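## Task

Move the yellow tray onto the top of the two-door cabinet beside arm3, while the remaining three trays stay on top of the two-door cabinet beside arm1; when finished, every tray's contents must still be standing inside that tray.

## Robot and tools

Robots. Four identical i2rt Big YAM arms, arm1 to arm4, each with six joints, a two-finger gripper and a wrist camera (armN_cam_wrist). Four more cameras, cam_arm1 to cam_arm4, are fixed in the room. Foot positions in the scene frame (m): arm1 (-3.371, -0.201, 1.041), arm2 (-0.656, 0.373, 0.886), arm3 (0.718, 2.497, 0.934), arm4 (0.738, -1.734, 0.916). Each foot faces along its own +x; arm1 faces roughly scene +x, arm2 roughly -x, arm3 and arm4 are turned about 144 degrees (arm3 counter-clockwise, arm4 clockwise). A hand reaches about 1.0 m from the joint1 axis. The two cabinets are far apart (one by arm1, one by arm3), so a tray must be handed between arms, e.g. via arm2.

Frame. One shared scene frame, origin on the floor, +z up, metres. The hand point sits between the finger pads, about 1 cm short of the tips; fingers point along the hand's +z, and open and close along its y. Hand orientations are quaternions in w, x, y, z order.

move. Arguments: arm1, arm2, arm3, arm4 (each optional) and cameras. An arm left out gets nothing new but may keep pushing toward earlier targets. Each arm's object may hold:
- joints: absolute targets keyed by name, radians: joint1_rad -2.879..2.879 (yaw about the foot, positive counter-clockwise seen from above, 0 = along the foot's +x); joint2_rad 0..3.141 (shoulder, 0 = upper arm pointing back, positive raises it forward); joint3_rad 0..3.019 (elbow, 0 = folded); joint4_rad -1.692..1.57 (hand pitch, positive tips fingers up); joint5_rad -1.57..1.57 (hand swing, positive to the arm's right); joint6_rad -2.094..2.094 (roll, positive clockwise viewed from behind). gripper_m 0..0.093 is the absolute fingertip gap in metres.
- target: one list of seven numbers [x, y, z, qw, qx, qy, qz], an absolute hand pose in the scene frame; the hand travels in a straight line toward it, starting from the current hand_target pose. With target, joints may contain only gripper_m.
- speed: top path speed in m/s, 0.002..0.5, default 0.25, only allowed with target; rotation is capped at twice that number in rad/s.
All motions in one call start together; hand paths in one call finish together, paced by the slowest. Paths do not avoid obstacles or other arms. Hands lag, stray, may overshoot speed near full stretch, and often stop a centimetre or more off. Unknown keys make a call invalid; out-of-range values get it refused, and a refusal cancels the later move, wait and finished_scene calls of that same reply.

cameras: list of camera names, or "all"; omitted or null gives all, [] gives none.

wait: seconds from 0 to 10; nothing new is commanded; returns state and images.

zoom_image: camera name and region [x0, y0, x1, y1] in pixels of that camera's latest full 672x504 image, origin top-left, at most 504 by 504.

finished_scene: scene number (1 or 2); irreversible; the goal must hold with no robot help. Scene 1 is practice and may be skipped this way.

Results. Each arm reports joint_positions, Joint velocities ("within noise" when still), joint torques (N m, joints 3 and 4 wrap at ±28), hand and hand_target poses, joint_status and hand_status. The "move" line gives per arm "done" or its worst status. "as last shown" marks arms not named in the action. Status words: off_target (stopped away from target, maybe still pushing); time_out (each joint now holds a nearby target and keeps pushing; send its reported position to relieve it); not_followed / "joint command not followed" / "pose unreachable" (a self/inter-arm clearance check withheld the motion; the gripper part still runs, and the arm may retry later). on_its_own lists uncommanded motion; "held at" is a target, not a reading. "pictures" gives image order; images may be slightly older than the state. Done tolerances: joints 1-6 ±0.045, 0.14, 0.09, 0.055, 0.03, 0.035 rad; gripper ±0.003 m.

Gripper. Empty and closed reads 0.000-0.003. On a rigid part at full force it reads up to 0.005 below the width (some read up to 0.002 above). Aim about 0.005 below the first-touch reading for a firm grip; release with a target well above the reading. Max force roughly 50-64 N per pad.

Hazards. Never let arms press each other, including one gripper closing on another's fingers; the clearance check may be late and lets fingers, housings and wrist cameras meet. Arms do not stop on contact and push hard. Pushing, holding loads or staying stretched heats motors: MOTOR HOT appears at 85 °C, and at 100 °C the arm goes limp for a while (OVER-TEMPERATURE FAULT; resend targets afterwards). Avoid drops, releasing moving things, slams, and anything going to the floor or leaving the work area; keep tray contents upright. Loose objects may occasionally be nudged. Scene time keeps running while replies are composed, with arms holding their last command.

Calibration for each camera (K, distortion, T_world_to_cam) is provided; fixed cameras are accurate to a few millimetres near image centre, wrist camera poses derive from joint readings and are less reliable.

Each tool is called after "Call:" in YAML: its name, and indented under it one key for each argument.

## Session

Call:
move:

Scene clock: 0.00 s.
Joint torques (N m): no reading
Motor temperatures (°C): arm1=[23 22 21 24 22 23 21] | arm2=[22 24 22 22 23 22 24] | arm3=[24 25 23 23 25 24 24] | arm4=[22 25 23 21 22 22 24]
Heat: arm1: hottest joint4_rad 24 °C; arm2: hottest joint2_rad 24 °C; arm3: hottest joint2_rad 25 °C; arm4: hottest joint2_rad 25 °C.
Joint velocities: within noise
arm1.joint_positions: joint1_rad=-0.855 joint2_rad=+0.457 joint3_rad=+1.516 joint4_rad=-1.482 joint5_rad=+0.160 joint6_rad=+0.364 gripper_m=+0.09396
arm1.joint_status: not commanded
arm1.hand: x=-3.4087 y=-0.0829 z=+1.6331 quat_wxyz=(-0.218, +0.630, -0.552, -0.501) (m; scene frame)
arm1.hand_target: x=-3.4059 y=-0.0869 z=+1.6395 quat_wxyz=(-0.220, +0.625, -0.549, -0.509) (m; scene frame)
arm1.hand_status: not commanded
arm2.joint_positions: joint1_rad=-0.601 joint2_rad=+0.266 joint3_rad=+1.514 joint4_rad=-1.625 joint5_rad=-0.191 joint6_rad=-0.234 gripper_m=+0.09396
arm2.joint_status: not commanded
arm2.hand: x=-0.6928 y=+0.3543 z=+1.4541 quat_wxyz=(+0.136, -0.823, +0.067, +0.547) (m; scene frame)
arm2.hand_target: x=-0.6897 y=+0.3525 z=+1.4589 quat_wxyz=(+0.139, -0.818, +0.065, +0.554) (m; scene frame)
arm2.hand_status: not commanded
arm3.joint_positions: joint1_rad=+0.777 joint2_rad=+0.424 joint3_rad=+1.674 joint4_rad=-1.435 joint5_rad=-0.206 joint6_rad=+0.485 gripper_m=+0.09396
arm3.joint_status: not commanded
arm3.hand: x=+0.7004 y=+2.5644 z=+1.5999 quat_wxyz=(-0.307, +0.395, -0.658, -0.563) (m; scene frame)
arm3.hand_target: x=+0.6998 y=+2.5602 z=+1.6054 quat_wxyz=(-0.311, +0.393, -0.653, -0.568) (m; scene frame)
arm3.hand_status: not commanded
arm4.joint_positions: joint1_rad=+0.860 joint2_rad=+0.370 joint3_rad=+1.622 joint4_rad=-1.329 joint5_rad=-0.136 joint6_rad=-0.547 gripper_m=+0.09396
arm4.joint_status: not commanded
arm4.hand: x=+0.7918 y=-1.7066 z=+1.5908 quat_wxyz=(-0.677, +0.318, -0.661, +0.052) (m; scene frame)
arm4.hand_target: x=+0.7854 y=-1.7082 z=+1.5954 quat_wxyz=(-0.684, +0.316, -0.656, +0.053) (m; scene frame)
arm4.hand_status: not commanded
pictures: arm1_cam_wrist, arm2_cam_wrist, arm3_cam_wrist, arm4_cam_wrist, cam_arm1, cam_arm2, cam_arm3, cam_arm4
camera_calibration:
arm1_cam_wrist: T_world_to_cam=[[0.908502, 0.3096, -0.280665, 3.58223], [0.153132, -0.871571, -0.465741, 1.21353], [-0.388813, 0.380148, -0.839233, 0.201671], [0, 0, 0, 1]] pos_world=[-3.36188, -0.128047, 1.73984]
arm2_cam_wrist: T_world_to_cam=[[0.260178, 0.95443, 0.146187, -0.369873], [0.836904, -0.147402, -0.527129, 1.40187], [-0.48156, 0.259492, -0.837117, 0.919281], [0, 0, 0, 1]] pos_world=[-0.634313, 0.321111, 1.56258]
arm3_cam_wrist: T_world_to_cam=[[0.865757, -0.0493622, -0.498024, 0.317427], [-0.374507, -0.724004, -0.579277, 3.05004], [-0.331977, 0.688027, -0.645298, -0.37517], [0, 0, 0, 1]] pos_world=[0.742898, 2.48203, 1.68281]
arm4_cam_wrist: T_world_to_cam=[[0.3485, -0.793027, 0.499656, -2.42299], [-0.448678, -0.609175, -0.653906, 0.359714], [0.822943, 0.00370153, -0.568111, 0.384334], [0, 0, 0, 1]] pos_world=[0.689523, -1.70379, 1.66423]

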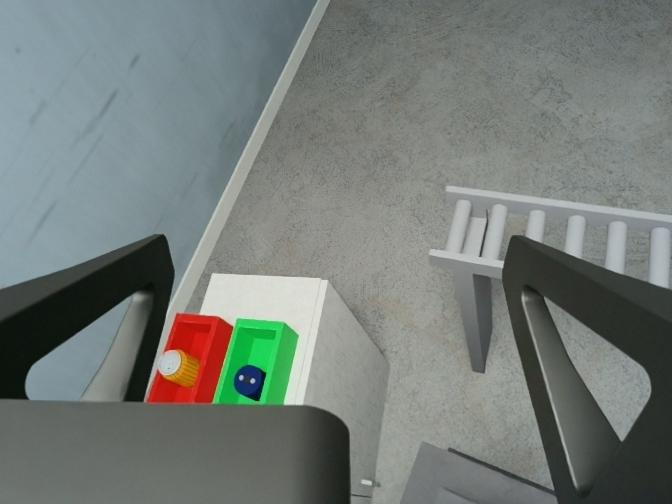

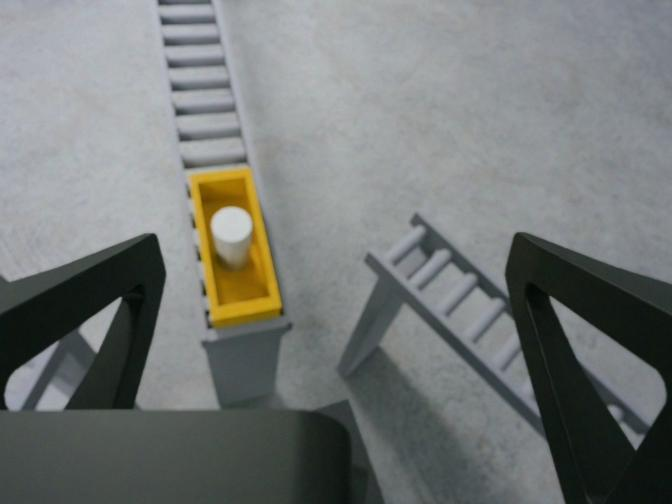

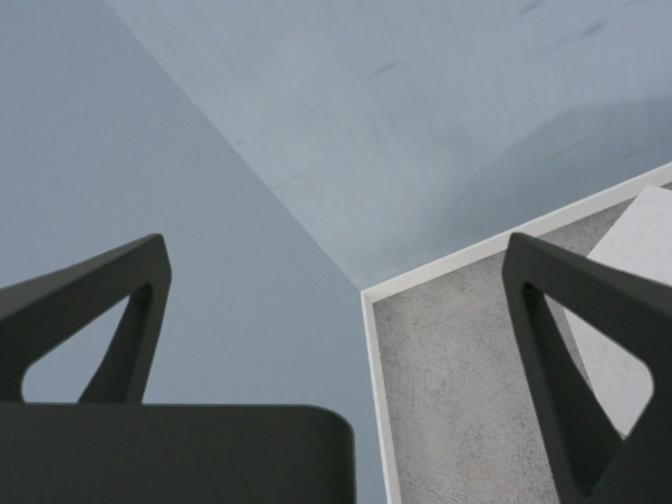

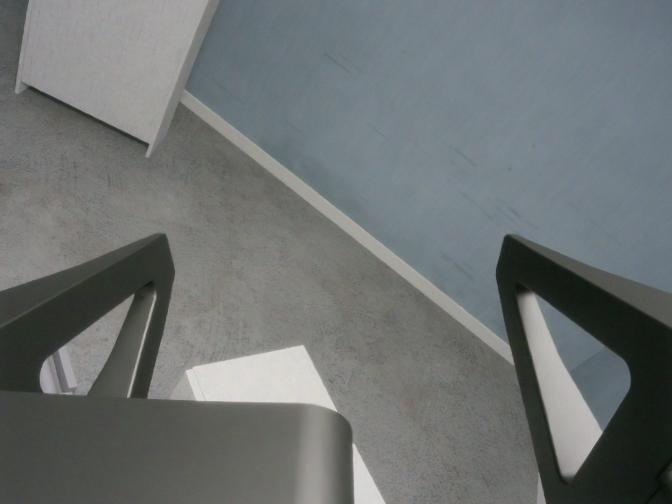

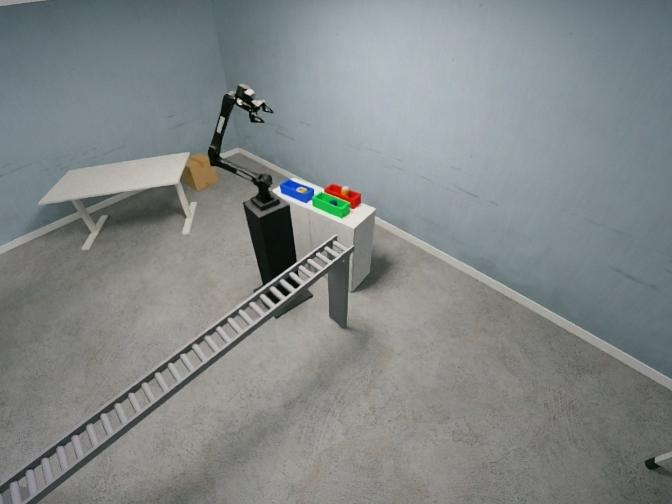

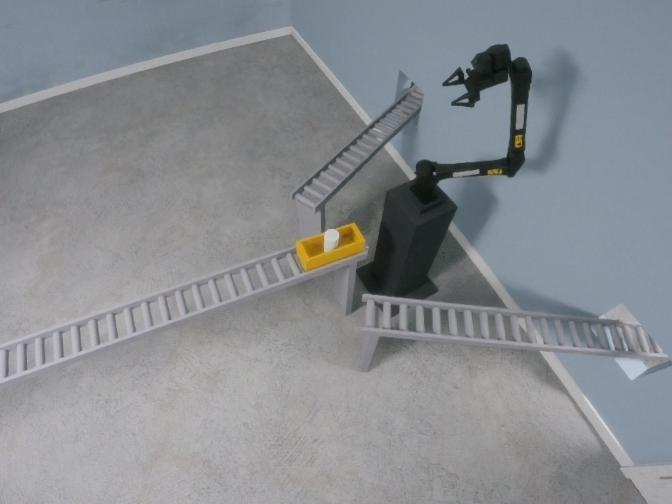

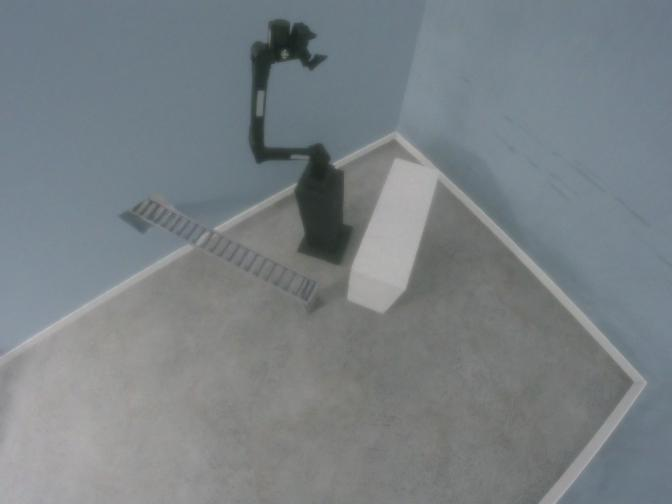

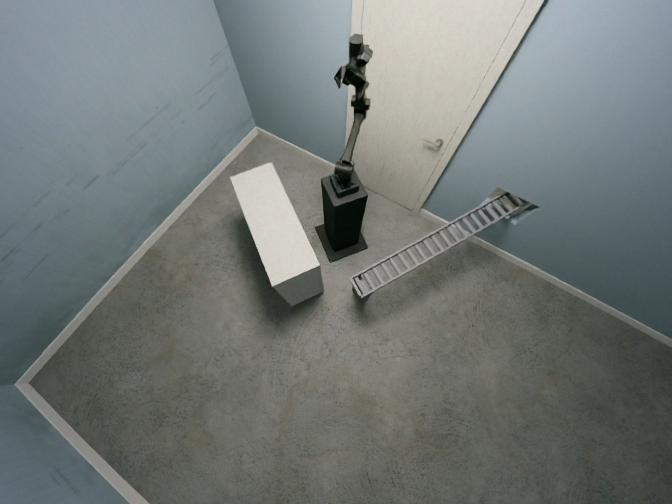

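Call:
zoom_image:
  camera: "cam_arm2"
  region: [270, 60, 450, 330]

Call:
zoom_image:
  camera: "arm2_cam_wrist"
  region: [140, 140, 440, 440]

Call:
zoom_image:
  camera: "cam_arm3"
  region: [100, 100, 460, 340]

Scaled by 1.867 from the camera's 672x504 image, which has a finer 960x720 frame.

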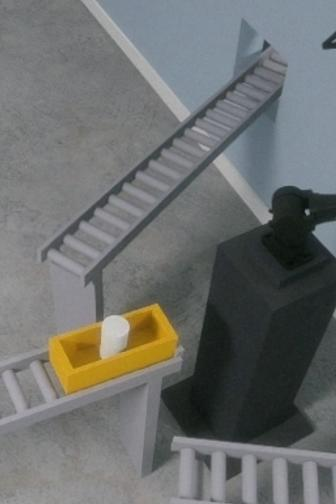

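Scaled by 1.680 from the camera's 672x504 image, which has a finer 960x720 frame.

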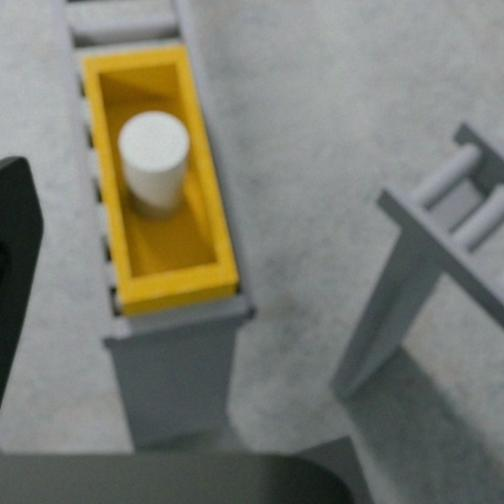

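Scaled by 1.400 from the camera's 672x504 image, which has a finer 960x720 frame.

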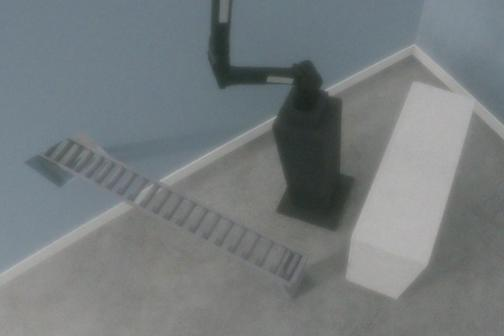

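Call:
move:
  arm2: {"target":[-1.18,0.439,0.87,0,-1,0,0],"speed":0.3}
  arm3: {"joints":{"joint1_rad":-1.33,"joint5_rad":0,"joint6_rad":0,"joint2_rad":0.75}}
  cameras: ["arm2_cam_wrist","cam_arm2","arm3_cam_wrist"]

Scene clock: 6.67 s.
Joint torques (N m): arm1=[-0.15 5.3 7.06 1.78 0.08 0.06] | arm2=[-1.85 -20.19 10.8 0.09 -0.19 -0.09] | arm3=[-1.14 1.2 7.01 1.83 0.1 -0.06] | arm4=[-1.55 7.94 5.89 2.65 -0.06 -0.08]
Motor temperatures (°C): arm1=[23 22 22 24 22 23 21] | arm2=[22 25 23 22 23 22 24] | arm3=[24 25 23 23 25 24 24] | arm4=[22 25 24 21 22 22 24]
Heat: arm1: hottest joint4_rad 24 °C; arm2: hottest joint2_rad 25 °C; arm3: hottest joint2_rad 25 °C; arm4: hottest joint2_rad 25 °C.
move: arm2 off_target; arm3 done
Joint velocities: within noise
arm1, arm4: as last shown
arm2.joint_positions: joint1_rad=-0.184 joint2_rad=+1.922 joint3_rad=+1.252 joint4_rad=-0.911 joint5_rad=+0.002 joint6_rad=-0.111 gripper_m=+0.09396
arm2.joint_status: not commanded
arm2.hand: x=-1.1657 y=+0.4309 z=+0.8641 quat_wxyz=(+0.002, -1.000, +0.000, -0.007) (m; scene frame)
arm2.hand_target: x=-1.1788 y=+0.4393 z=+0.8714 quat_wxyz=(+0.002, -1.000, +0.001, +0.001) (m; scene frame)
arm2.hand_status: off_target (0.017 m and 0.8 deg from the pose sent, 0.765 m and 69.2 deg at the start; pose on its path clipped on 18 of 106 steps)
arm3.joint_positions: joint1_rad=-1.315 joint2_rad=+0.746 joint3_rad=+1.666 joint4_rad=-1.435 joint5_rad=-0.011 joint6_rad=+0.011 gripper_m=+0.09399
arm3.joint_status: all done
arm3.hand: x=+0.9057 y=+2.3479 z=+1.5522 quat_wxyz=(-0.473, -0.294, -0.814, +0.164) (m; scene frame)
arm3.hand_target: x=+0.9025 y=+2.3455 z=+1.5608 quat_wxyz=(-0.479, -0.294, -0.809, +0.174) (m; scene frame)
arm3.hand_status: not commanded
pictures: arm2_cam_wrist, arm3_cam_wrist, cam_arm2
camera_calibration:
arm2_cam_wrist: T_world_to_cam=[[0.00525815, 0.999978, 0.00392134, -0.427613], [0.798993, -0.00655929, 0.601305, 0.417929], [0.601318, -0.0000286299, -0.79901, 1.51904], [0, 0, 0, 1]] pos_world=[-1.2451, 0.430389, 0.964099]
arm3_cam_wrist: T_world_to_cam=[[-0.629743, -0.776727, -0.0108846, 2.41133], [-0.708429, 0.580005, -0.402148, -0.0916765], [0.318672, -0.245539, -0.91551, 1.83315], [0, 0, 0, 1]] pos_world=[0.869397, 2.37622, 1.66764]

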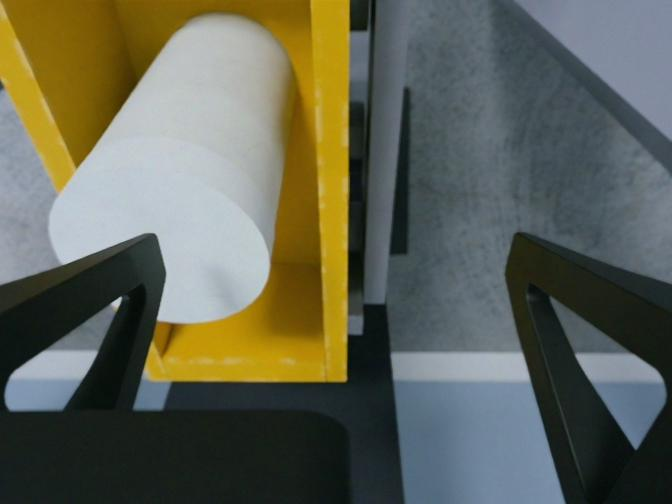

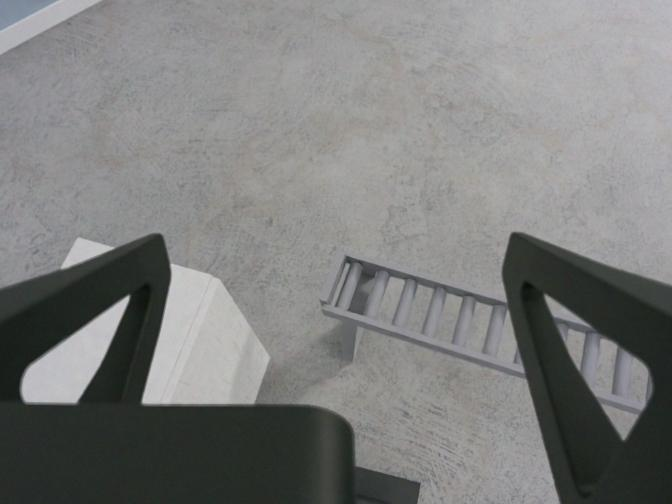

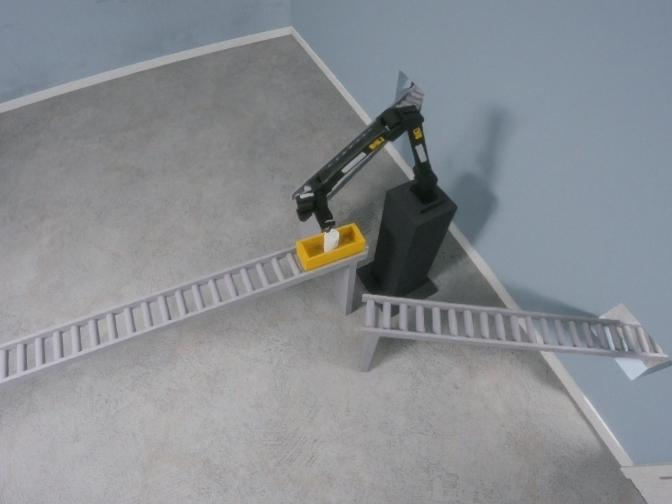

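Call:
move:
  arm2: {"target":[-1.217,0.439,0.87,0,-1,0,0],"joints":{"gripper_m":0.04}}
  cameras: ["arm2_cam_wrist"]

Scene clock: 15.03 s.
Joint torques (N m): arm1=[-0.09 5.48 7.06 1.74 0.05 0.07] | arm2=[-0.91 -20.89 11.64 -0.13 -0.18 0] | arm3=[-1.08 1.14 7.01 1.84 0.1 -0.06] | arm4=[-1.26 8.35 5.9 2.47 -0.07 -0.1]
Motor temperatures (°C): arm1=[23 22 23 24 22 23 21] | arm2=[22 25 24 22 23 22 24] | arm3=[24 25 24 23 25 24 24] | arm4=[22 25 24 21 22 22 24]
Heat: arm1: hottest joint4_rad 24 °C; arm2: hottest joint2_rad 25 °C; arm3: hottest joint2_rad 25 °C; arm4: hottest joint2_rad 25 °C.
move: arm2 off_target
Joint velocities: within noise
arm1, arm3, arm4: as last shown
arm2.joint_positions: joint1_rad=-0.184 joint2_rad=+1.994 joint3_rad=+1.380 joint4_rad=-0.963 joint5_rad=-0.001 joint6_rad=-0.111 gripper_m=+0.04013
arm2.joint_status: all done
arm2.hand: x=-1.2027 y=+0.4345 z=+0.8664 quat_wxyz=(+0.001, -1.000, +0.000, -0.005) (m; scene frame)
arm2.hand_target: x=-1.2168 y=+0.4390 z=+0.8702 quat_wxyz=(+0.000, -1.000, +0.000, +0.001) (m; scene frame)
arm2.hand_status: off_target (0.015 m and 0.5 deg from the pose sent, 0.052 m and 0.8 deg at the start)
pictures: arm2_cam_wrist
camera_calibration:
arm2_cam_wrist: T_world_to_cam=[[0.00530908, 0.999985, 0.00131822, -0.428661], [0.801556, -0.00504377, 0.597898, 0.451538], [0.597896, -0.00211767, -0.801571, 1.54212], [0, 0, 0, 1]] pos_world=[-1.28168, 0.434198, 0.966706]

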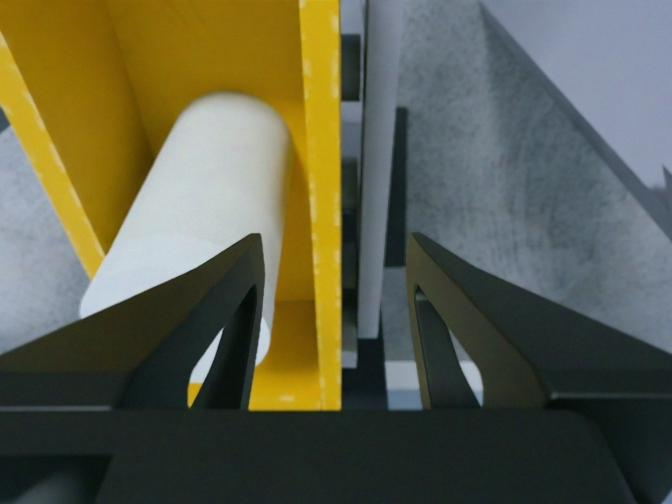

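Call:
move:
  arm2: {"target":[-1.222,0.436,0.747,0,-1,0,0],"speed":0.12}
  cameras: ["arm2_cam_wrist","cam_arm2"]

Call:
zoom_image:
  camera: "cam_arm2"
  region: [260, 160, 400, 300]

Scene clock: 17.10 s.
Joint torques (N m): arm1=[-0.15 5.19 7.13 1.72 0.07 0.07] | arm2=[-0.62 -22.42 9.06 1.11 -0.16 0.03] | arm3=[-1.08 1.2 7.01 1.84 0.1 -0.06] | arm4=[-1.79 7.59 5.74 2.44 -0.05 -0.1]
Motor temperatures (°C): arm1=[23 22 23 24 22 23 21] | arm2=[22 26 25 22 23 22 24] | arm3=[24 25 24 23 25 24 24] | arm4=[22 25 24 21 22 22 24]
Heat: arm1: hottest joint4_rad 24 °C; arm2: hottest joint2_rad 26 °C; arm3: hottest joint2_rad 25 °C; arm4: hottest joint2_rad 25 °C.
move: arm2 off_target
Joint velocities: within noise
arm1, arm3, arm4: as last shown
arm2.joint_positions: joint1_rad=-0.184 joint2_rad=+2.213 joint3_rad=+1.380 joint4_rad=-0.763 joint5_rad=-0.001 joint6_rad=-0.111 gripper_m=+0.04013
arm2.joint_status: not commanded
arm2.hand: x=-1.2058 y=+0.4353 z=+0.7489 quat_wxyz=(+0.000, -1.000, +0.000, -0.015) (m; scene frame)
arm2.hand_target: x=-1.2216 y=+0.4360 z=+0.7476 quat_wxyz=(+0.000, -1.000, +0.000, +0.000) (m; scene frame)
arm2.hand_status: off_target (0.016 m and 1.7 deg from the pose sent, 0.121 m and 0.5 deg at the start)
pictures: arm2_cam_wrist, cam_arm2
camera_calibration:
arm2_cam_wrist: T_world_to_cam=[[0.00534368, 0.999985, -0.000796391, -0.427648], [0.789573, -0.00373058, 0.613645, 0.497496], [0.613634, -0.00390794, -0.789581, 1.46052], [0, 0, 0, 1]] pos_world=[-1.28675, 0.435206, 0.847576]

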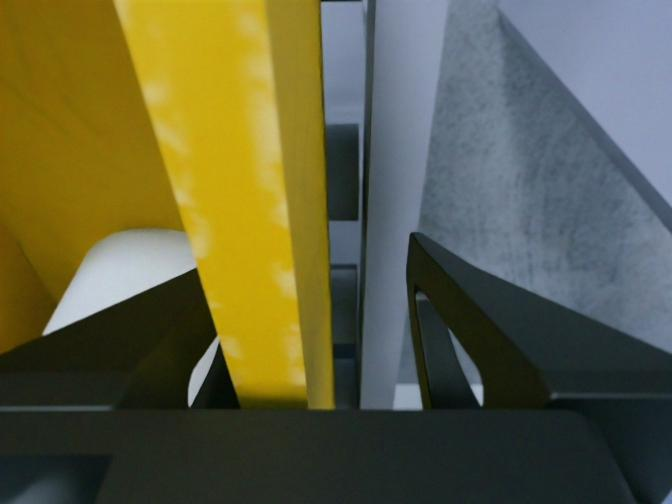

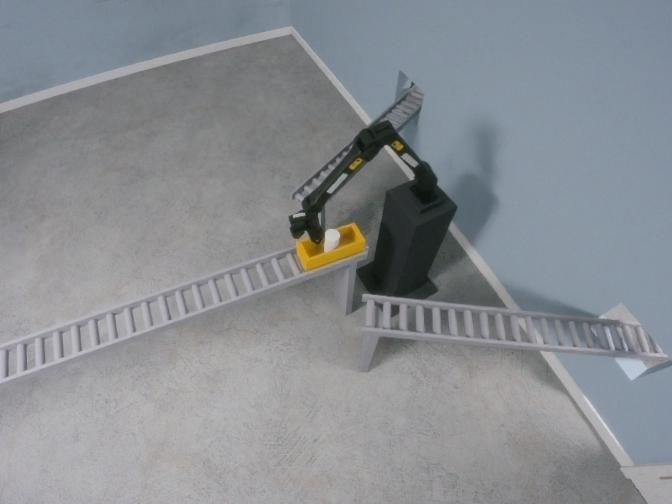

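Scaled by 3.600 from the camera's 672x504 image, which has a finer 960x720 frame.

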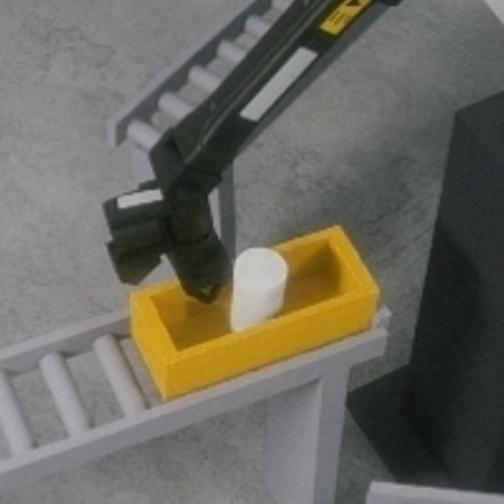

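Call:
move:
  arm2: {"target":[-1.222,0.428,0.747,0,-1,0,0],"speed":0.1,"joints":{"gripper_m":0.03}}
  cameras: ["arm2_cam_wrist"]

Call:
move:
  arm2: {"joints":{"gripper_m":0.008}}
  cameras: ["arm2_cam_wrist"]

Scene clock: 18.47 s.
Joint torques (N m): arm1=[-0.44 5.13 7.06 1.78 0.05 0.09] | arm2=[0.67 -22.53 8.65 1.18 -0.14 0.13] | arm3=[-1.08 1.14 7.01 1.84 0.1 -0.06] | arm4=[-2.08 7.41 5.74 2.55 -0.06 -0.09]
Motor temperatures (°C): arm1=[23 22 23 24 22 23 21] | arm2=[22 26 25 22 23 22 24] | arm3=[24 25 25 23 25 24 24] | arm4=[22 26 24 21 22 22 24]
Heat: arm1: hottest joint4_rad 24 °C; arm2: hottest joint2_rad 26 °C; arm3: hottest joint2_rad 25 °C; arm4: hottest joint2_rad 26 °C.
move: arm2 off_target
Joint velocities: within noise
arm1, arm3, arm4: as last shown
arm2.joint_positions: joint1_rad=-0.184 joint2_rad=+2.213 joint3_rad=+1.380 joint4_rad=-0.763 joint5_rad=-0.002 joint6_rad=-0.110 gripper_m=+0.03013
arm2.joint_status: all done
arm2.hand: x=-1.2059 y=+0.4350 z=+0.7489 quat_wxyz=(-0.001, -1.000, +0.001, -0.014) (m; scene frame)
arm2.hand_target: x=-1.2215 y=+0.4277 z=+0.7474 quat_wxyz=(-0.001, -1.000, -0.001, +0.000) (m; scene frame)
arm2.hand_status: off_target (0.018 m and 1.7 deg from the pose sent, 0.018 m and 1.7 deg at the start)
pictures: arm2_cam_wrist
camera_calibration:
arm2_cam_wrist: T_world_to_cam=[[0.0069373, 0.999973, -0.00222177, -0.424392], [0.789652, -0.00411502, 0.613541, 0.497854], [0.613515, -0.00601074, -0.78966, 1.46135], [0, 0, 0, 1]] pos_world=[-1.28675, 0.435213, 0.847577]

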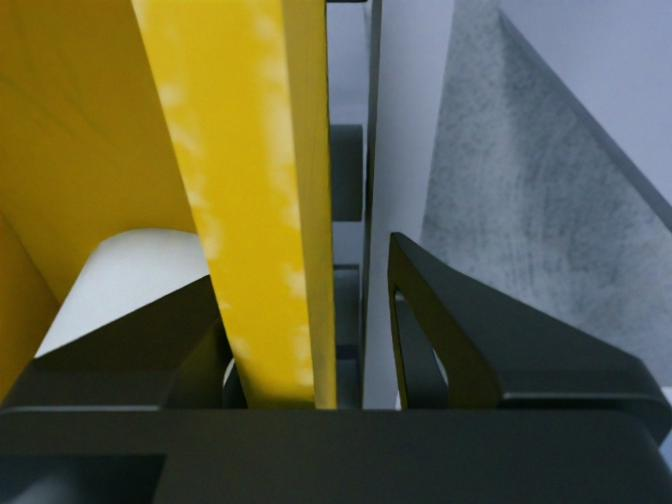

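Scene clock: 19.10 s.
Joint torques (N m): arm1=[-0.15 5.6 7.08 1.73 0.05 0.06] | arm2=[0.03 -22.36 8.62 1.07 -0.17 0.11] | arm3=[-1.08 1.2 7.01 1.84 0.1 -0.06] | arm4=[-1.67 8 5.82 2.62 -0.07 -0.1]
Motor temperatures (°C): arm1=[23 22 23 24 22 23 21] | arm2=[22 26 25 22 23 22 24] | arm3=[24 25 25 23 25 24 24] | arm4=[22 26 24 21 22 22 24]
Heat: arm1: hottest joint4_rad 24 °C; arm2: hottest joint2_rad 26 °C; arm3: hottest joint2_rad 25 °C; arm4: hottest joint2_rad 26 °C.
move: arm2 off_target
Joint velocities: within noise
arm1, arm3, arm4: as last shown
arm2.joint_positions: joint1_rad=-0.176 joint2_rad=+2.213 joint3_rad=+1.380 joint4_rad=-0.763 joint5_rad=-0.002 joint6_rad=-0.105 gripper_m=+0.01221
arm2.joint_status: gripper_m off_target (ended at +0.01223, target +0.00800)
arm2.hand: x=-1.2064 y=+0.4302 z=+0.7489 quat_wxyz=(-0.001, -1.000, -0.001, -0.014) (m; scene frame)
arm2.hand_target: x=-1.2215 y=+0.4279 z=+0.7474 quat_wxyz=(-0.001, -1.000, +0.000, +0.000) (m; scene frame)
arm2.hand_status: not commanded
pictures: arm2_cam_wrist
camera_calibration:
arm2_cam_wrist: T_world_to_cam=[[0.00273671, 0.999994, -0.00216228, -0.424648], [0.789665, -0.00083445, 0.613538, 0.496913], [0.613532, -0.00338655, -0.789662, 1.46059], [0, 0, 0, 1]] pos_world=[-1.28735, 0.430006, 0.847577]

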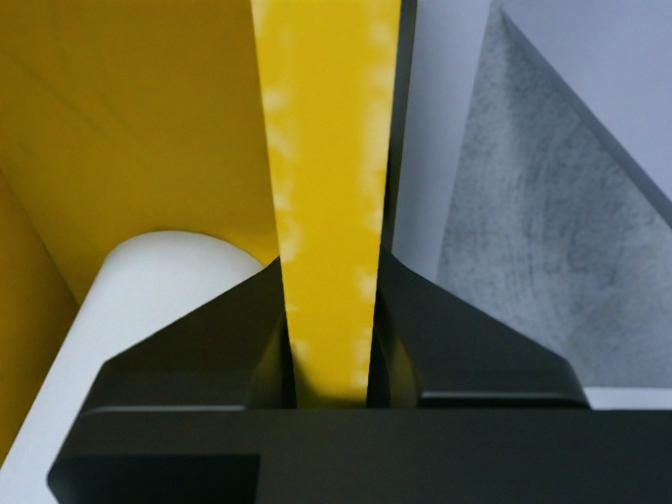

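Call:
move:
  arm2: {"joints":{"gripper_m":0.003}}
  cameras: []

Call:
move:
  arm2: {"target":[-1.22,0.43,0.79,0,-1,0,0],"speed":0.05}
  cameras: ["arm2_cam_wrist","cam_arm2"]

Call:
zoom_image:
  camera: "cam_arm2"
  region: [260, 160, 400, 300]

Scene clock: 19.67 s.
Joint torques (N m): arm1=[-0.21 5.42 7.15 1.81 0.04 0.06] | arm2=[-0.26 -22.77 8.58 1.09 -0.15 0.13] | arm3=[-1.03 1.2 7.01 1.84 0.1 -0.06] | arm4=[-1.55 8.06 5.79 2.43 -0.08 -0.11]
Motor temperatures (°C): arm1=[23 22 23 24 22 23 21] | arm2=[22 26 25 22 23 22 24] | arm3=[24 25 25 23 25 24 24] | arm4=[22 26 24 21 22 22 24]
Heat: arm1: hottest joint4_rad 24 °C; arm2: hottest joint2_rad 26 °C; arm3: hottest joint2_rad 25 °C; arm4: hottest joint2_rad 26 °C.
move: arm2 off_target
Joint velocities: within noise
arm1, arm3, arm4: as last shown
arm2.joint_positions: joint1_rad=-0.176 joint2_rad=+2.213 joint3_rad=+1.380 joint4_rad=-0.763 joint5_rad=-0.002 joint6_rad=-0.105 gripper_m=+0.01221
arm2.joint_status: gripper_m off_target (ended at +0.01221, target +0.00300)
arm2.hand: x=-1.2064 y=+0.4302 z=+0.7489 quat_wxyz=(-0.001, -1.000, -0.001, -0.014) (m; scene frame)
arm2.hand_target: x=-1.2215 y=+0.4279 z=+0.7474 quat_wxyz=(-0.001, -1.000, +0.000, +0.000) (m; scene frame)
arm2.hand_status: not commanded
pictures: none
No camera images: "cameras" was empty.

Scene clock: 21.20 s.
Joint torques (N m): arm1=[-0.03 5.77 7.05 1.77 0.04 0.08] | arm2=[-0.5 -27.11 8.17 -0.35 -0.15 0.1] | arm3=[-1.08 1.14 7.01 1.83 0.1 -0.06] | arm4=[-1.9 7.82 5.93 2.56 -0.02 -0.08]
Motor temperatures (°C): arm1=[23 22 24 24 22 23 21] | arm2=[22 26 25 22 23 22 24] | arm3=[24 25 25 23 25 24 24] | arm4=[22 26 25 21 22 22 24]
Heat: arm1: hottest joint3_rad 24 °C; arm2: hottest joint2_rad 26 °C; arm3: hottest joint2_rad 25 °C; arm4: hottest joint2_rad 26 °C.
move: arm2 off_target
Joint velocities: within noise
arm1, arm3, arm4: as last shown
arm2.joint_positions: joint1_rad=-0.176 joint2_rad=+2.187 joint3_rad=+1.380 joint4_rad=-0.788 joint5_rad=-0.002 joint6_rad=-0.105 gripper_m=+0.01221
arm2.joint_status: not commanded
arm2.hand: x=-1.2071 y=+0.4302 z=+0.7628 quat_wxyz=(-0.001, -1.000, -0.001, -0.014) (m; scene frame)
arm2.hand_target: x=-1.2215 y=+0.4301 z=+0.7895 quat_wxyz=(+0.000, -1.000, +0.000, +0.004) (m; scene frame)
arm2.hand_status: off_target (0.030 m and 1.6 deg from the pose sent, 0.043 m and 1.7 deg at the start)
pictures: arm2_cam_wrist, cam_arm2
camera_calibration:
arm2_cam_wrist: T_world_to_cam=[[0.00275253, 0.999994, -0.00202588, -0.424713], [0.790498, -0.000935093, 0.612464, 0.490774], [0.612458, -0.00328728, -0.790496, 1.47138], [0, 0, 0, 1]] pos_world=[-1.28795, 0.430006, 0.861679]

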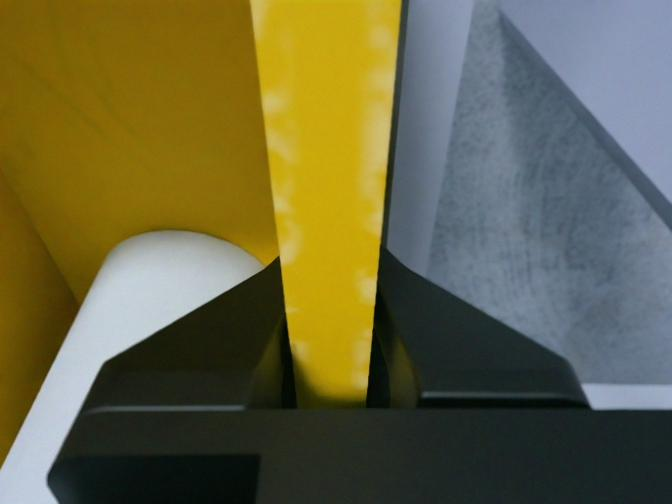

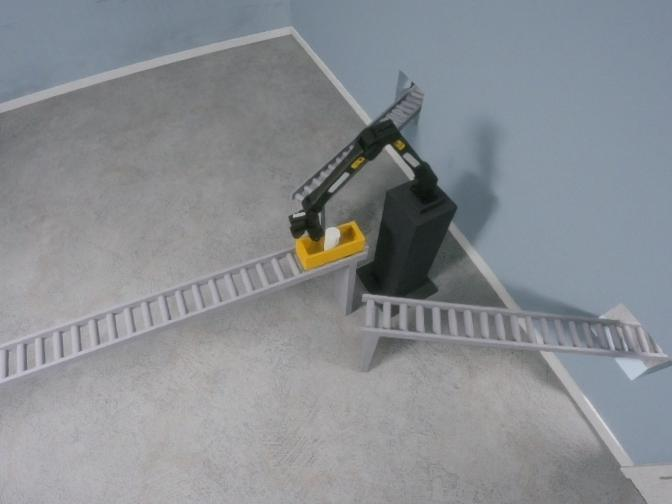

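Scaled by 3.600 from the camera's 672x504 image, which has a finer 960x720 frame.

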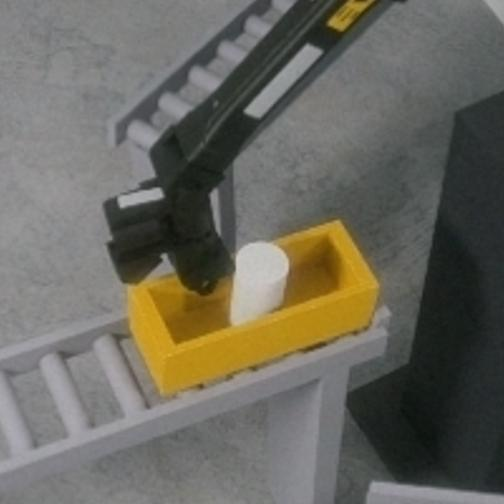

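Call:
move:
  arm2: {"target":[-1.21,0.43,0.87,0,-1,0,0],"speed":0.08}
  cameras: ["arm2_cam_wrist","cam_arm2"]

Call:
zoom_image:
  camera: "cam_arm2"
  region: [260, 140, 420, 300]

Scene clock: 23.10 s.
Joint torques (N m): arm1=[0.03 5.13 7.15 1.85 0.05 0.08] | arm2=[-0.56 -26.58 8.75 -0.29 -0.14 0.07] | arm3=[-1.08 1.2 7.01 1.84 0.1 -0.06] | arm4=[-1.73 7.77 5.97 2.25 -0.05 -0.1]
Motor temperatures (°C): arm1=[23 22 24 24 22 23 21] | arm2=[22 27 26 22 23 22 25] | arm3=[24 25 25 23 25 24 24] | arm4=[22 26 25 21 22 22 24]
Heat: arm1: hottest joint3_rad 24 °C; arm2: hottest joint2_rad 27 °C; arm3: hottest joint2_rad 25 °C; arm4: hottest joint2_rad 26 °C.
move: arm2 off_target
Joint velocities: within noise
arm1.joint_positions: joint1_rad=-0.855 joint2_rad=+0.457 joint3_rad=+1.516 joint4_rad=-1.482 joint5_rad=+0.160 joint6_rad=+0.364 gripper_m=+0.09396
arm1.joint_status: not commanded
arm1.hand: x=-3.4087 y=-0.0829 z=+1.6331 quat_wxyz=(-0.218, +0.630, -0.552, -0.501) (m; scene frame)
arm1.hand_target: x=-3.4059 y=-0.0869 z=+1.6395 quat_wxyz=(-0.220, +0.625, -0.549, -0.509) (m; scene frame)
arm1.hand_status: not commanded
arm2.joint_positions: joint1_rad=-0.176 joint2_rad=+2.034 joint3_rad=+1.380 joint4_rad=-0.943 joint5_rad=-0.001 joint6_rad=-0.105 gripper_m=+0.01221
arm2.joint_status: not commanded
arm2.hand: x=-1.2016 y=+0.4296 z=+0.8450 quat_wxyz=(+0.000, -1.000, -0.001, -0.015) (m; scene frame)
arm2.hand_target: x=-1.2096 y=+0.4301 z=+0.8697 quat_wxyz=(+0.000, -1.000, +0.000, +0.000) (m; scene frame)
arm2.hand_status: off_target (0.026 m and 1.7 deg from the pose sent, 0.107 m and 1.6 deg at the start)
arm3: as last shown
arm4.joint_positions: joint1_rad=+0.860 joint2_rad=+0.370 joint3_rad=+1.622 joint4_rad=-1.329 joint5_rad=-0.136 joint6_rad=-0.547 gripper_m=+0.09396
arm4.joint_status: not commanded
arm4.hand: x=+0.7918 y=-1.7066 z=+1.5908 quat_wxyz=(-0.677, +0.318, -0.661, +0.052) (m; scene frame)
arm4.hand_target: x=+0.7854 y=-1.7082 z=+1.5954 quat_wxyz=(-0.684, +0.316, -0.656, +0.053) (m; scene frame)
arm4.hand_status: not commanded
pictures: arm2_cam_wrist, cam_arm2
camera_calibration:
arm2_cam_wrist: T_world_to_cam=[[0.00272268, 0.999996, -0.000660275, -0.425184], [0.789186, -0.0017432, 0.614151, 0.433362], [0.614148, -0.00219322, -0.789188, 1.53336], [0, 0, 0, 1]] pos_world=[-1.28255, 0.429301, 0.943675]

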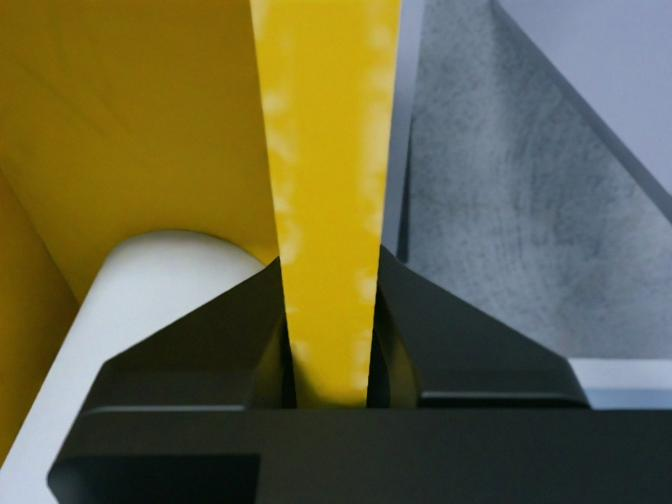

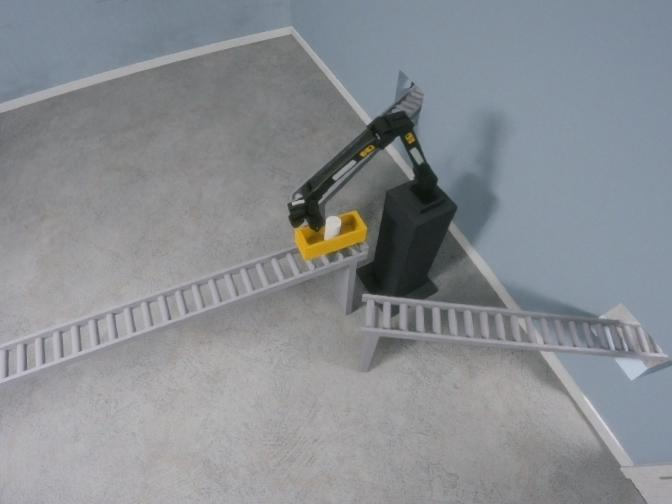

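Scaled by 3.150 from the camera's 672x504 image, which has a finer 960x720 frame.

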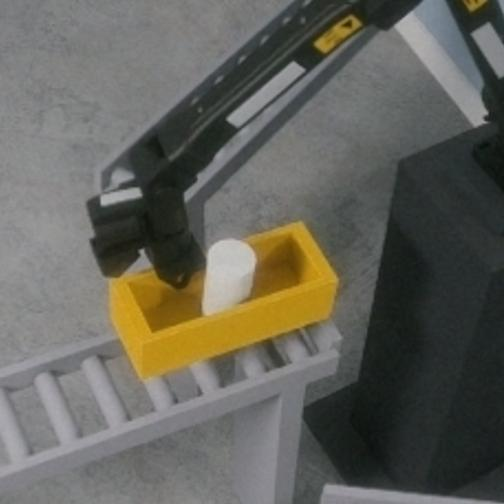

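Call:
move:
  arm2: {"target":[-1.0,0.872,0.88,0,-0.9613,-0.2756,0],"speed":0.12}
  cameras: ["arm2_cam_wrist","cam_arm2"]

Call:
zoom_image:
  camera: "cam_arm2"
  region: [270, 80, 450, 260]

Scene clock: 28.50 s.
Joint torques (N m): arm1=[-0.15 5.54 7.13 1.78 0.05 0.08] | arm2=[-0.85 -25.17 12.89 -0.54 -0.09 -0.11] | arm3=[-1.08 1.2 7.01 1.85 0.1 -0.06] | arm4=[-0.97 7.77 5.71 2.47 -0.06 -0.09]
Motor temperatures (°C): arm1=[23 22 24 24 22 23 21] | arm2=[22 27 26 22 23 22 25] | arm3=[24 25 26 23 25 24 24] | arm4=[22 26 25 21 22 22 24]
Heat: arm1: hottest joint3_rad 24 °C; arm2: hottest joint2_rad 27 °C; arm3: hottest joint3_rad 26 °C; arm4: hottest joint2_rad 26 °C.
move: arm2 off_target
Joint velocities: within noise
arm1, arm4: as last shown
arm2.joint_positions: joint1_rad=-1.038 joint2_rad=+2.100 joint3_rad=+1.532 joint4_rad=-1.043 joint5_rad=-0.010 joint6_rad=-1.525 gripper_m=+0.01221
arm2.joint_status: not commanded
arm2.hand: x=-0.9898 y=+0.8524 z=+0.8582 quat_wxyz=(-0.019, -0.961, -0.277, -0.004) (m; scene frame)
arm2.hand_target: x=-0.9996 y=+0.8706 z=+0.8805 quat_wxyz=(-0.001, -0.960, -0.280, +0.002) (m; scene frame)
arm2.hand_status: off_target (0.031 m and 2.3 deg from the pose sent, 0.487 m and 31.9 deg at the start)
arm3.joint_positions: joint1_rad=-1.315 joint2_rad=+0.746 joint3_rad=+1.666 joint4_rad=-1.435 joint5_rad=-0.011 joint6_rad=+0.011 gripper_m=+0.09399
arm3.joint_status: not commanded
arm3.hand: x=+0.9057 y=+2.3479 z=+1.5522 quat_wxyz=(-0.473, -0.294, -0.814, +0.164) (m; scene frame)
arm3.hand_target: x=+0.9025 y=+2.3455 z=+1.5608 quat_wxyz=(-0.479, -0.294, -0.809, +0.174) (m; scene frame)
arm3.hand_status: not commanded
pictures: arm2_cam_wrist, cam_arm2
camera_calibration:
arm2_cam_wrist: T_world_to_cam=[[-0.526881, 0.849006, -0.0398212, -1.21049], [0.675037, 0.446467, 0.58736, -0.213091], [0.516451, 0.282588, -0.808345, 1.09158], [0, 0, 0, 1]] pos_world=[-1.05769, 0.814387, 0.95933]

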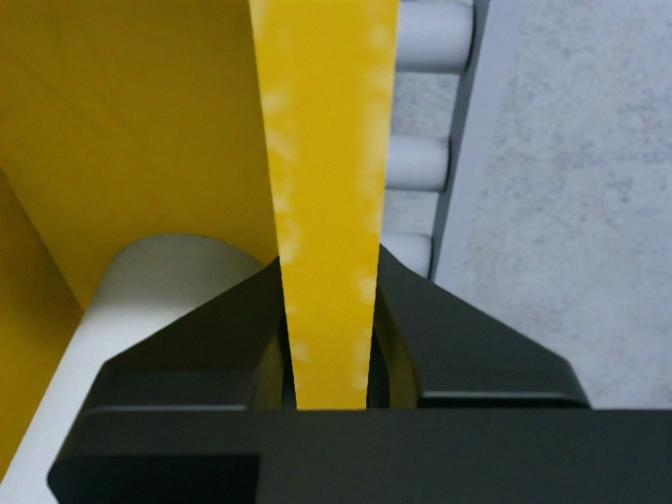

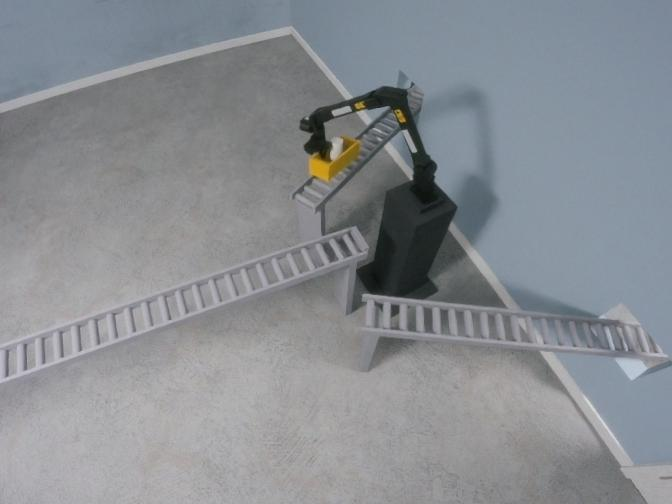

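Scaled by 2.800 from the camera's 672x504 image, which has a finer 960x720 frame.

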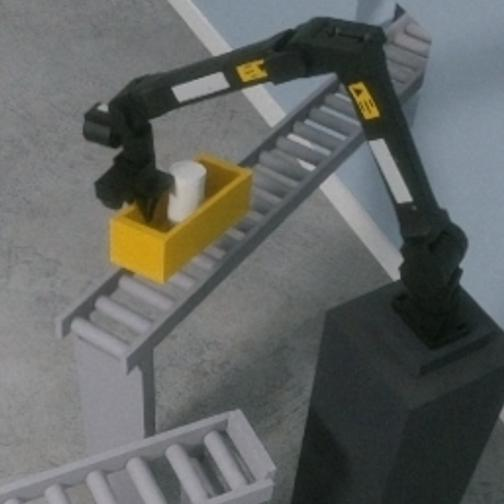

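Call:
move:
  arm2: {"target":[-1.012,0.891,0.815,0,-0.9636,-0.2672,0],"speed":0.08}
  cameras: ["arm2_cam_wrist","cam_arm2"]

Call:
zoom_image:
  camera: "cam_arm2"
  region: [270, 80, 450, 260]

Scene clock: 30.63 s.
Joint torques (N m): arm1=[0.03 6.01 7.04 1.77 0.06 0.06] | arm2=[-0.91 -27.11 11.99 0.57 0.02 0.17] | arm3=[-1.03 1.2 7.01 1.84 0.1 -0.06] | arm4=[-1.67 7.71 5.78 2.5 -0.02 -0.11]
Motor temperatures (°C): arm1=[23 22 24 24 22 23 21] | arm2=[22 28 27 22 23 22 25] | arm3=[24 25 26 23 25 24 24] | arm4=[22 26 25 21 22 22 24]
Heat: arm1: hottest joint3_rad 24 °C; arm2: hottest joint2_rad 28 °C; arm3: hottest joint3_rad 26 °C; arm4: hottest joint2_rad 26 °C.
move: arm2 off_target
Joint velocities: within noise
arm1, arm3, arm4: as last shown
arm2.joint_positions: joint1_rad=-1.038 joint2_rad=+2.244 joint3_rad=+1.593 joint4_rad=-0.990 joint5_rad=-0.010 joint6_rad=-1.525 gripper_m=+0.01221
arm2.joint_status: not commanded
arm2.hand: x=-0.9973 y=+0.8636 z=+0.7938 quat_wxyz=(-0.034, -0.960, -0.276, -0.009) (m; scene frame)
arm2.hand_target: x=-1.0110 y=+0.8897 z=+0.8161 quat_wxyz=(+0.000, -0.964, -0.267, +0.000) (m; scene frame)
arm2.hand_status: off_target (0.038 m and 4.2 deg from the pose sent, 0.062 m and 2.5 deg at the start)
pictures: arm2_cam_wrist, cam_arm2
camera_calibration:
arm2_cam_wrist: T_world_to_cam=[[-0.52579, 0.847671, -0.0706962, -1.19976], [0.66471, 0.461315, 0.587664, -0.198638], [0.530759, 0.261996, -0.806011, 1.07047], [0, 0, 0, 1]] pos_world=[-1.06695, 0.828177, 0.894728]

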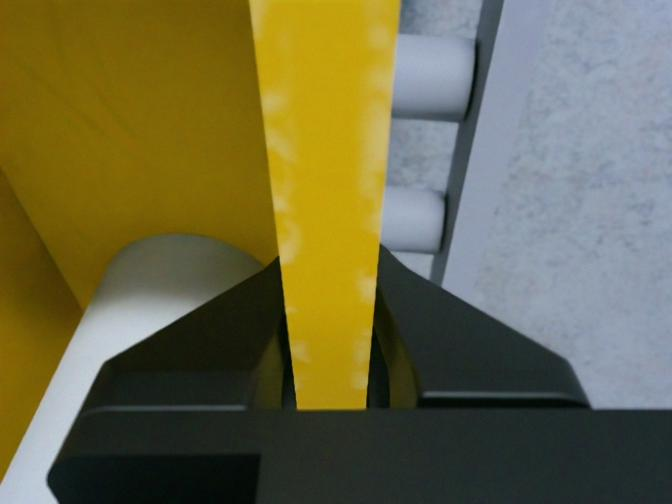

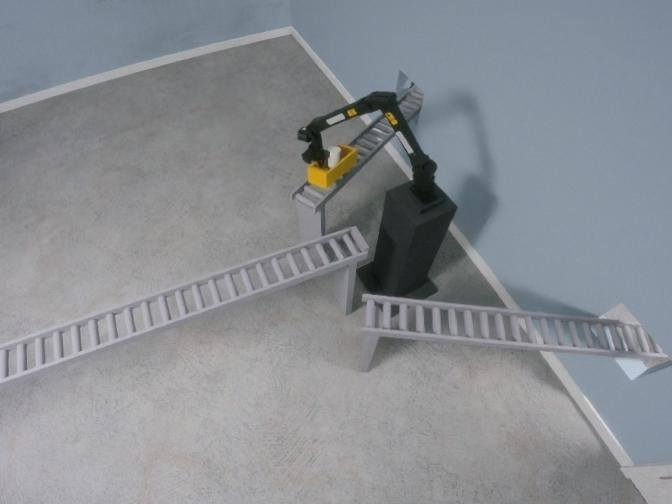

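Scaled by 2.800 from the camera's 672x504 image, which has a finer 960x720 frame.

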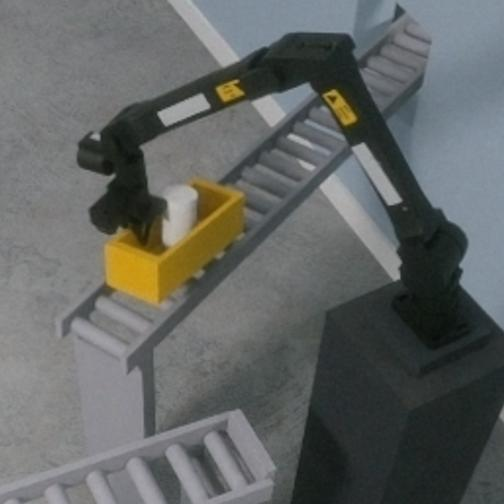

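Call:
move:
  arm2: {"target":[-1.02,0.907,0.785,0.034,-0.9636,-0.2672,0.009],"speed":0.06}
  cameras: ["arm2_cam_wrist","cam_arm2"]

Call:
zoom_image:
  camera: "cam_arm2"
  region: [280, 120, 380, 220]

Scene clock: 32.37 s.
Joint torques (N m): arm1=[-0.21 5.71 7.08 1.84 0.05 0.07] | arm2=[-1.26 -27.16 11.67 0.8 0.13 0.15] | arm3=[-1.03 1.2 7.02 1.84 0.1 -0.06] | arm4=[-2.02 8 5.81 2.5 0 -0.1]
Motor temperatures (°C): arm1=[23 22 25 24 22 23 21] | arm2=[22 28 27 22 23 22 25] | arm3=[24 25 26 23 25 24 24] | arm4=[22 26 25 21 22 22 24]
Heat: arm1: hottest joint3_rad 25 °C; arm2: hottest joint2_rad 28 °C; arm3: hottest joint3_rad 26 °C; arm4: hottest joint2_rad 26 °C.
move: arm2 off_target
Joint velocities: within noise
arm1, arm3, arm4: as last shown
arm2.joint_positions: joint1_rad=-1.038 joint2_rad=+2.294 joint3_rad=+1.593 joint4_rad=-0.869 joint5_rad=-0.008 joint6_rad=-1.525 gripper_m=+0.01221
arm2.joint_status: not commanded
arm2.hand: x=-1.0072 y=+0.8787 z=+0.7633 quat_wxyz=(+0.000, -0.961, -0.277, +0.002) (m; scene frame)
arm2.hand_target: x=-1.0193 y=+0.9058 z=+0.7865 quat_wxyz=(+0.034, -0.963, -0.267, +0.009) (m; scene frame)
arm2.hand_status: off_target (0.038 m and 4.2 deg from the pose sent, 0.050 m and 8.1 deg at the start)
pictures: arm2_cam_wrist, cam_arm2
camera_calibration:
arm2_cam_wrist: T_world_to_cam=[[-0.52754, 0.84953, 0.000387397, -1.27754], [0.687643, 0.426743, 0.587399, -0.127357], [0.498848, 0.310143, -0.809297, 0.975317], [0, 0, 0, 1]] pos_world=[-1.07291, 0.837167, 0.864625]

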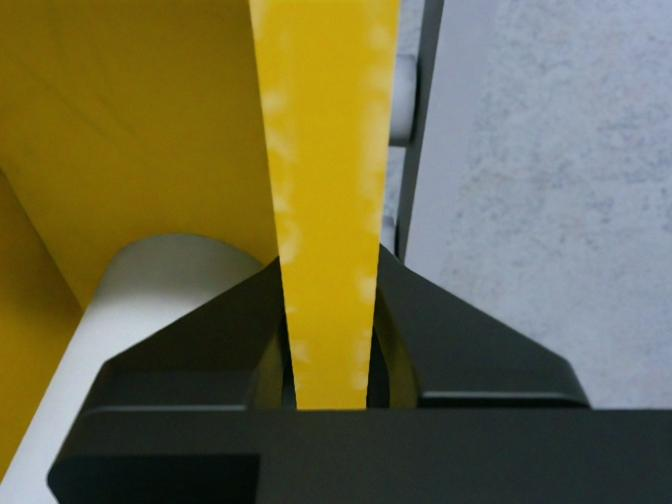

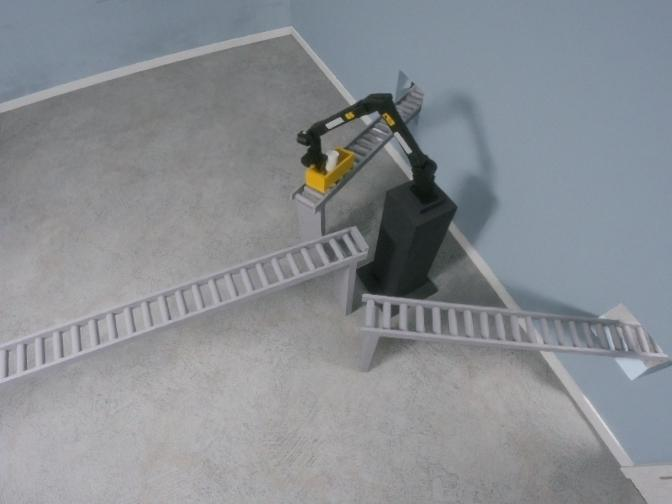

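Scaled by 5.040 from the camera's 672x504 image, which has a finer 960x720 frame.

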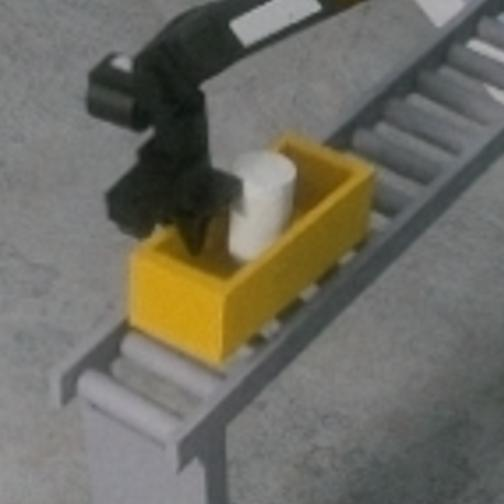

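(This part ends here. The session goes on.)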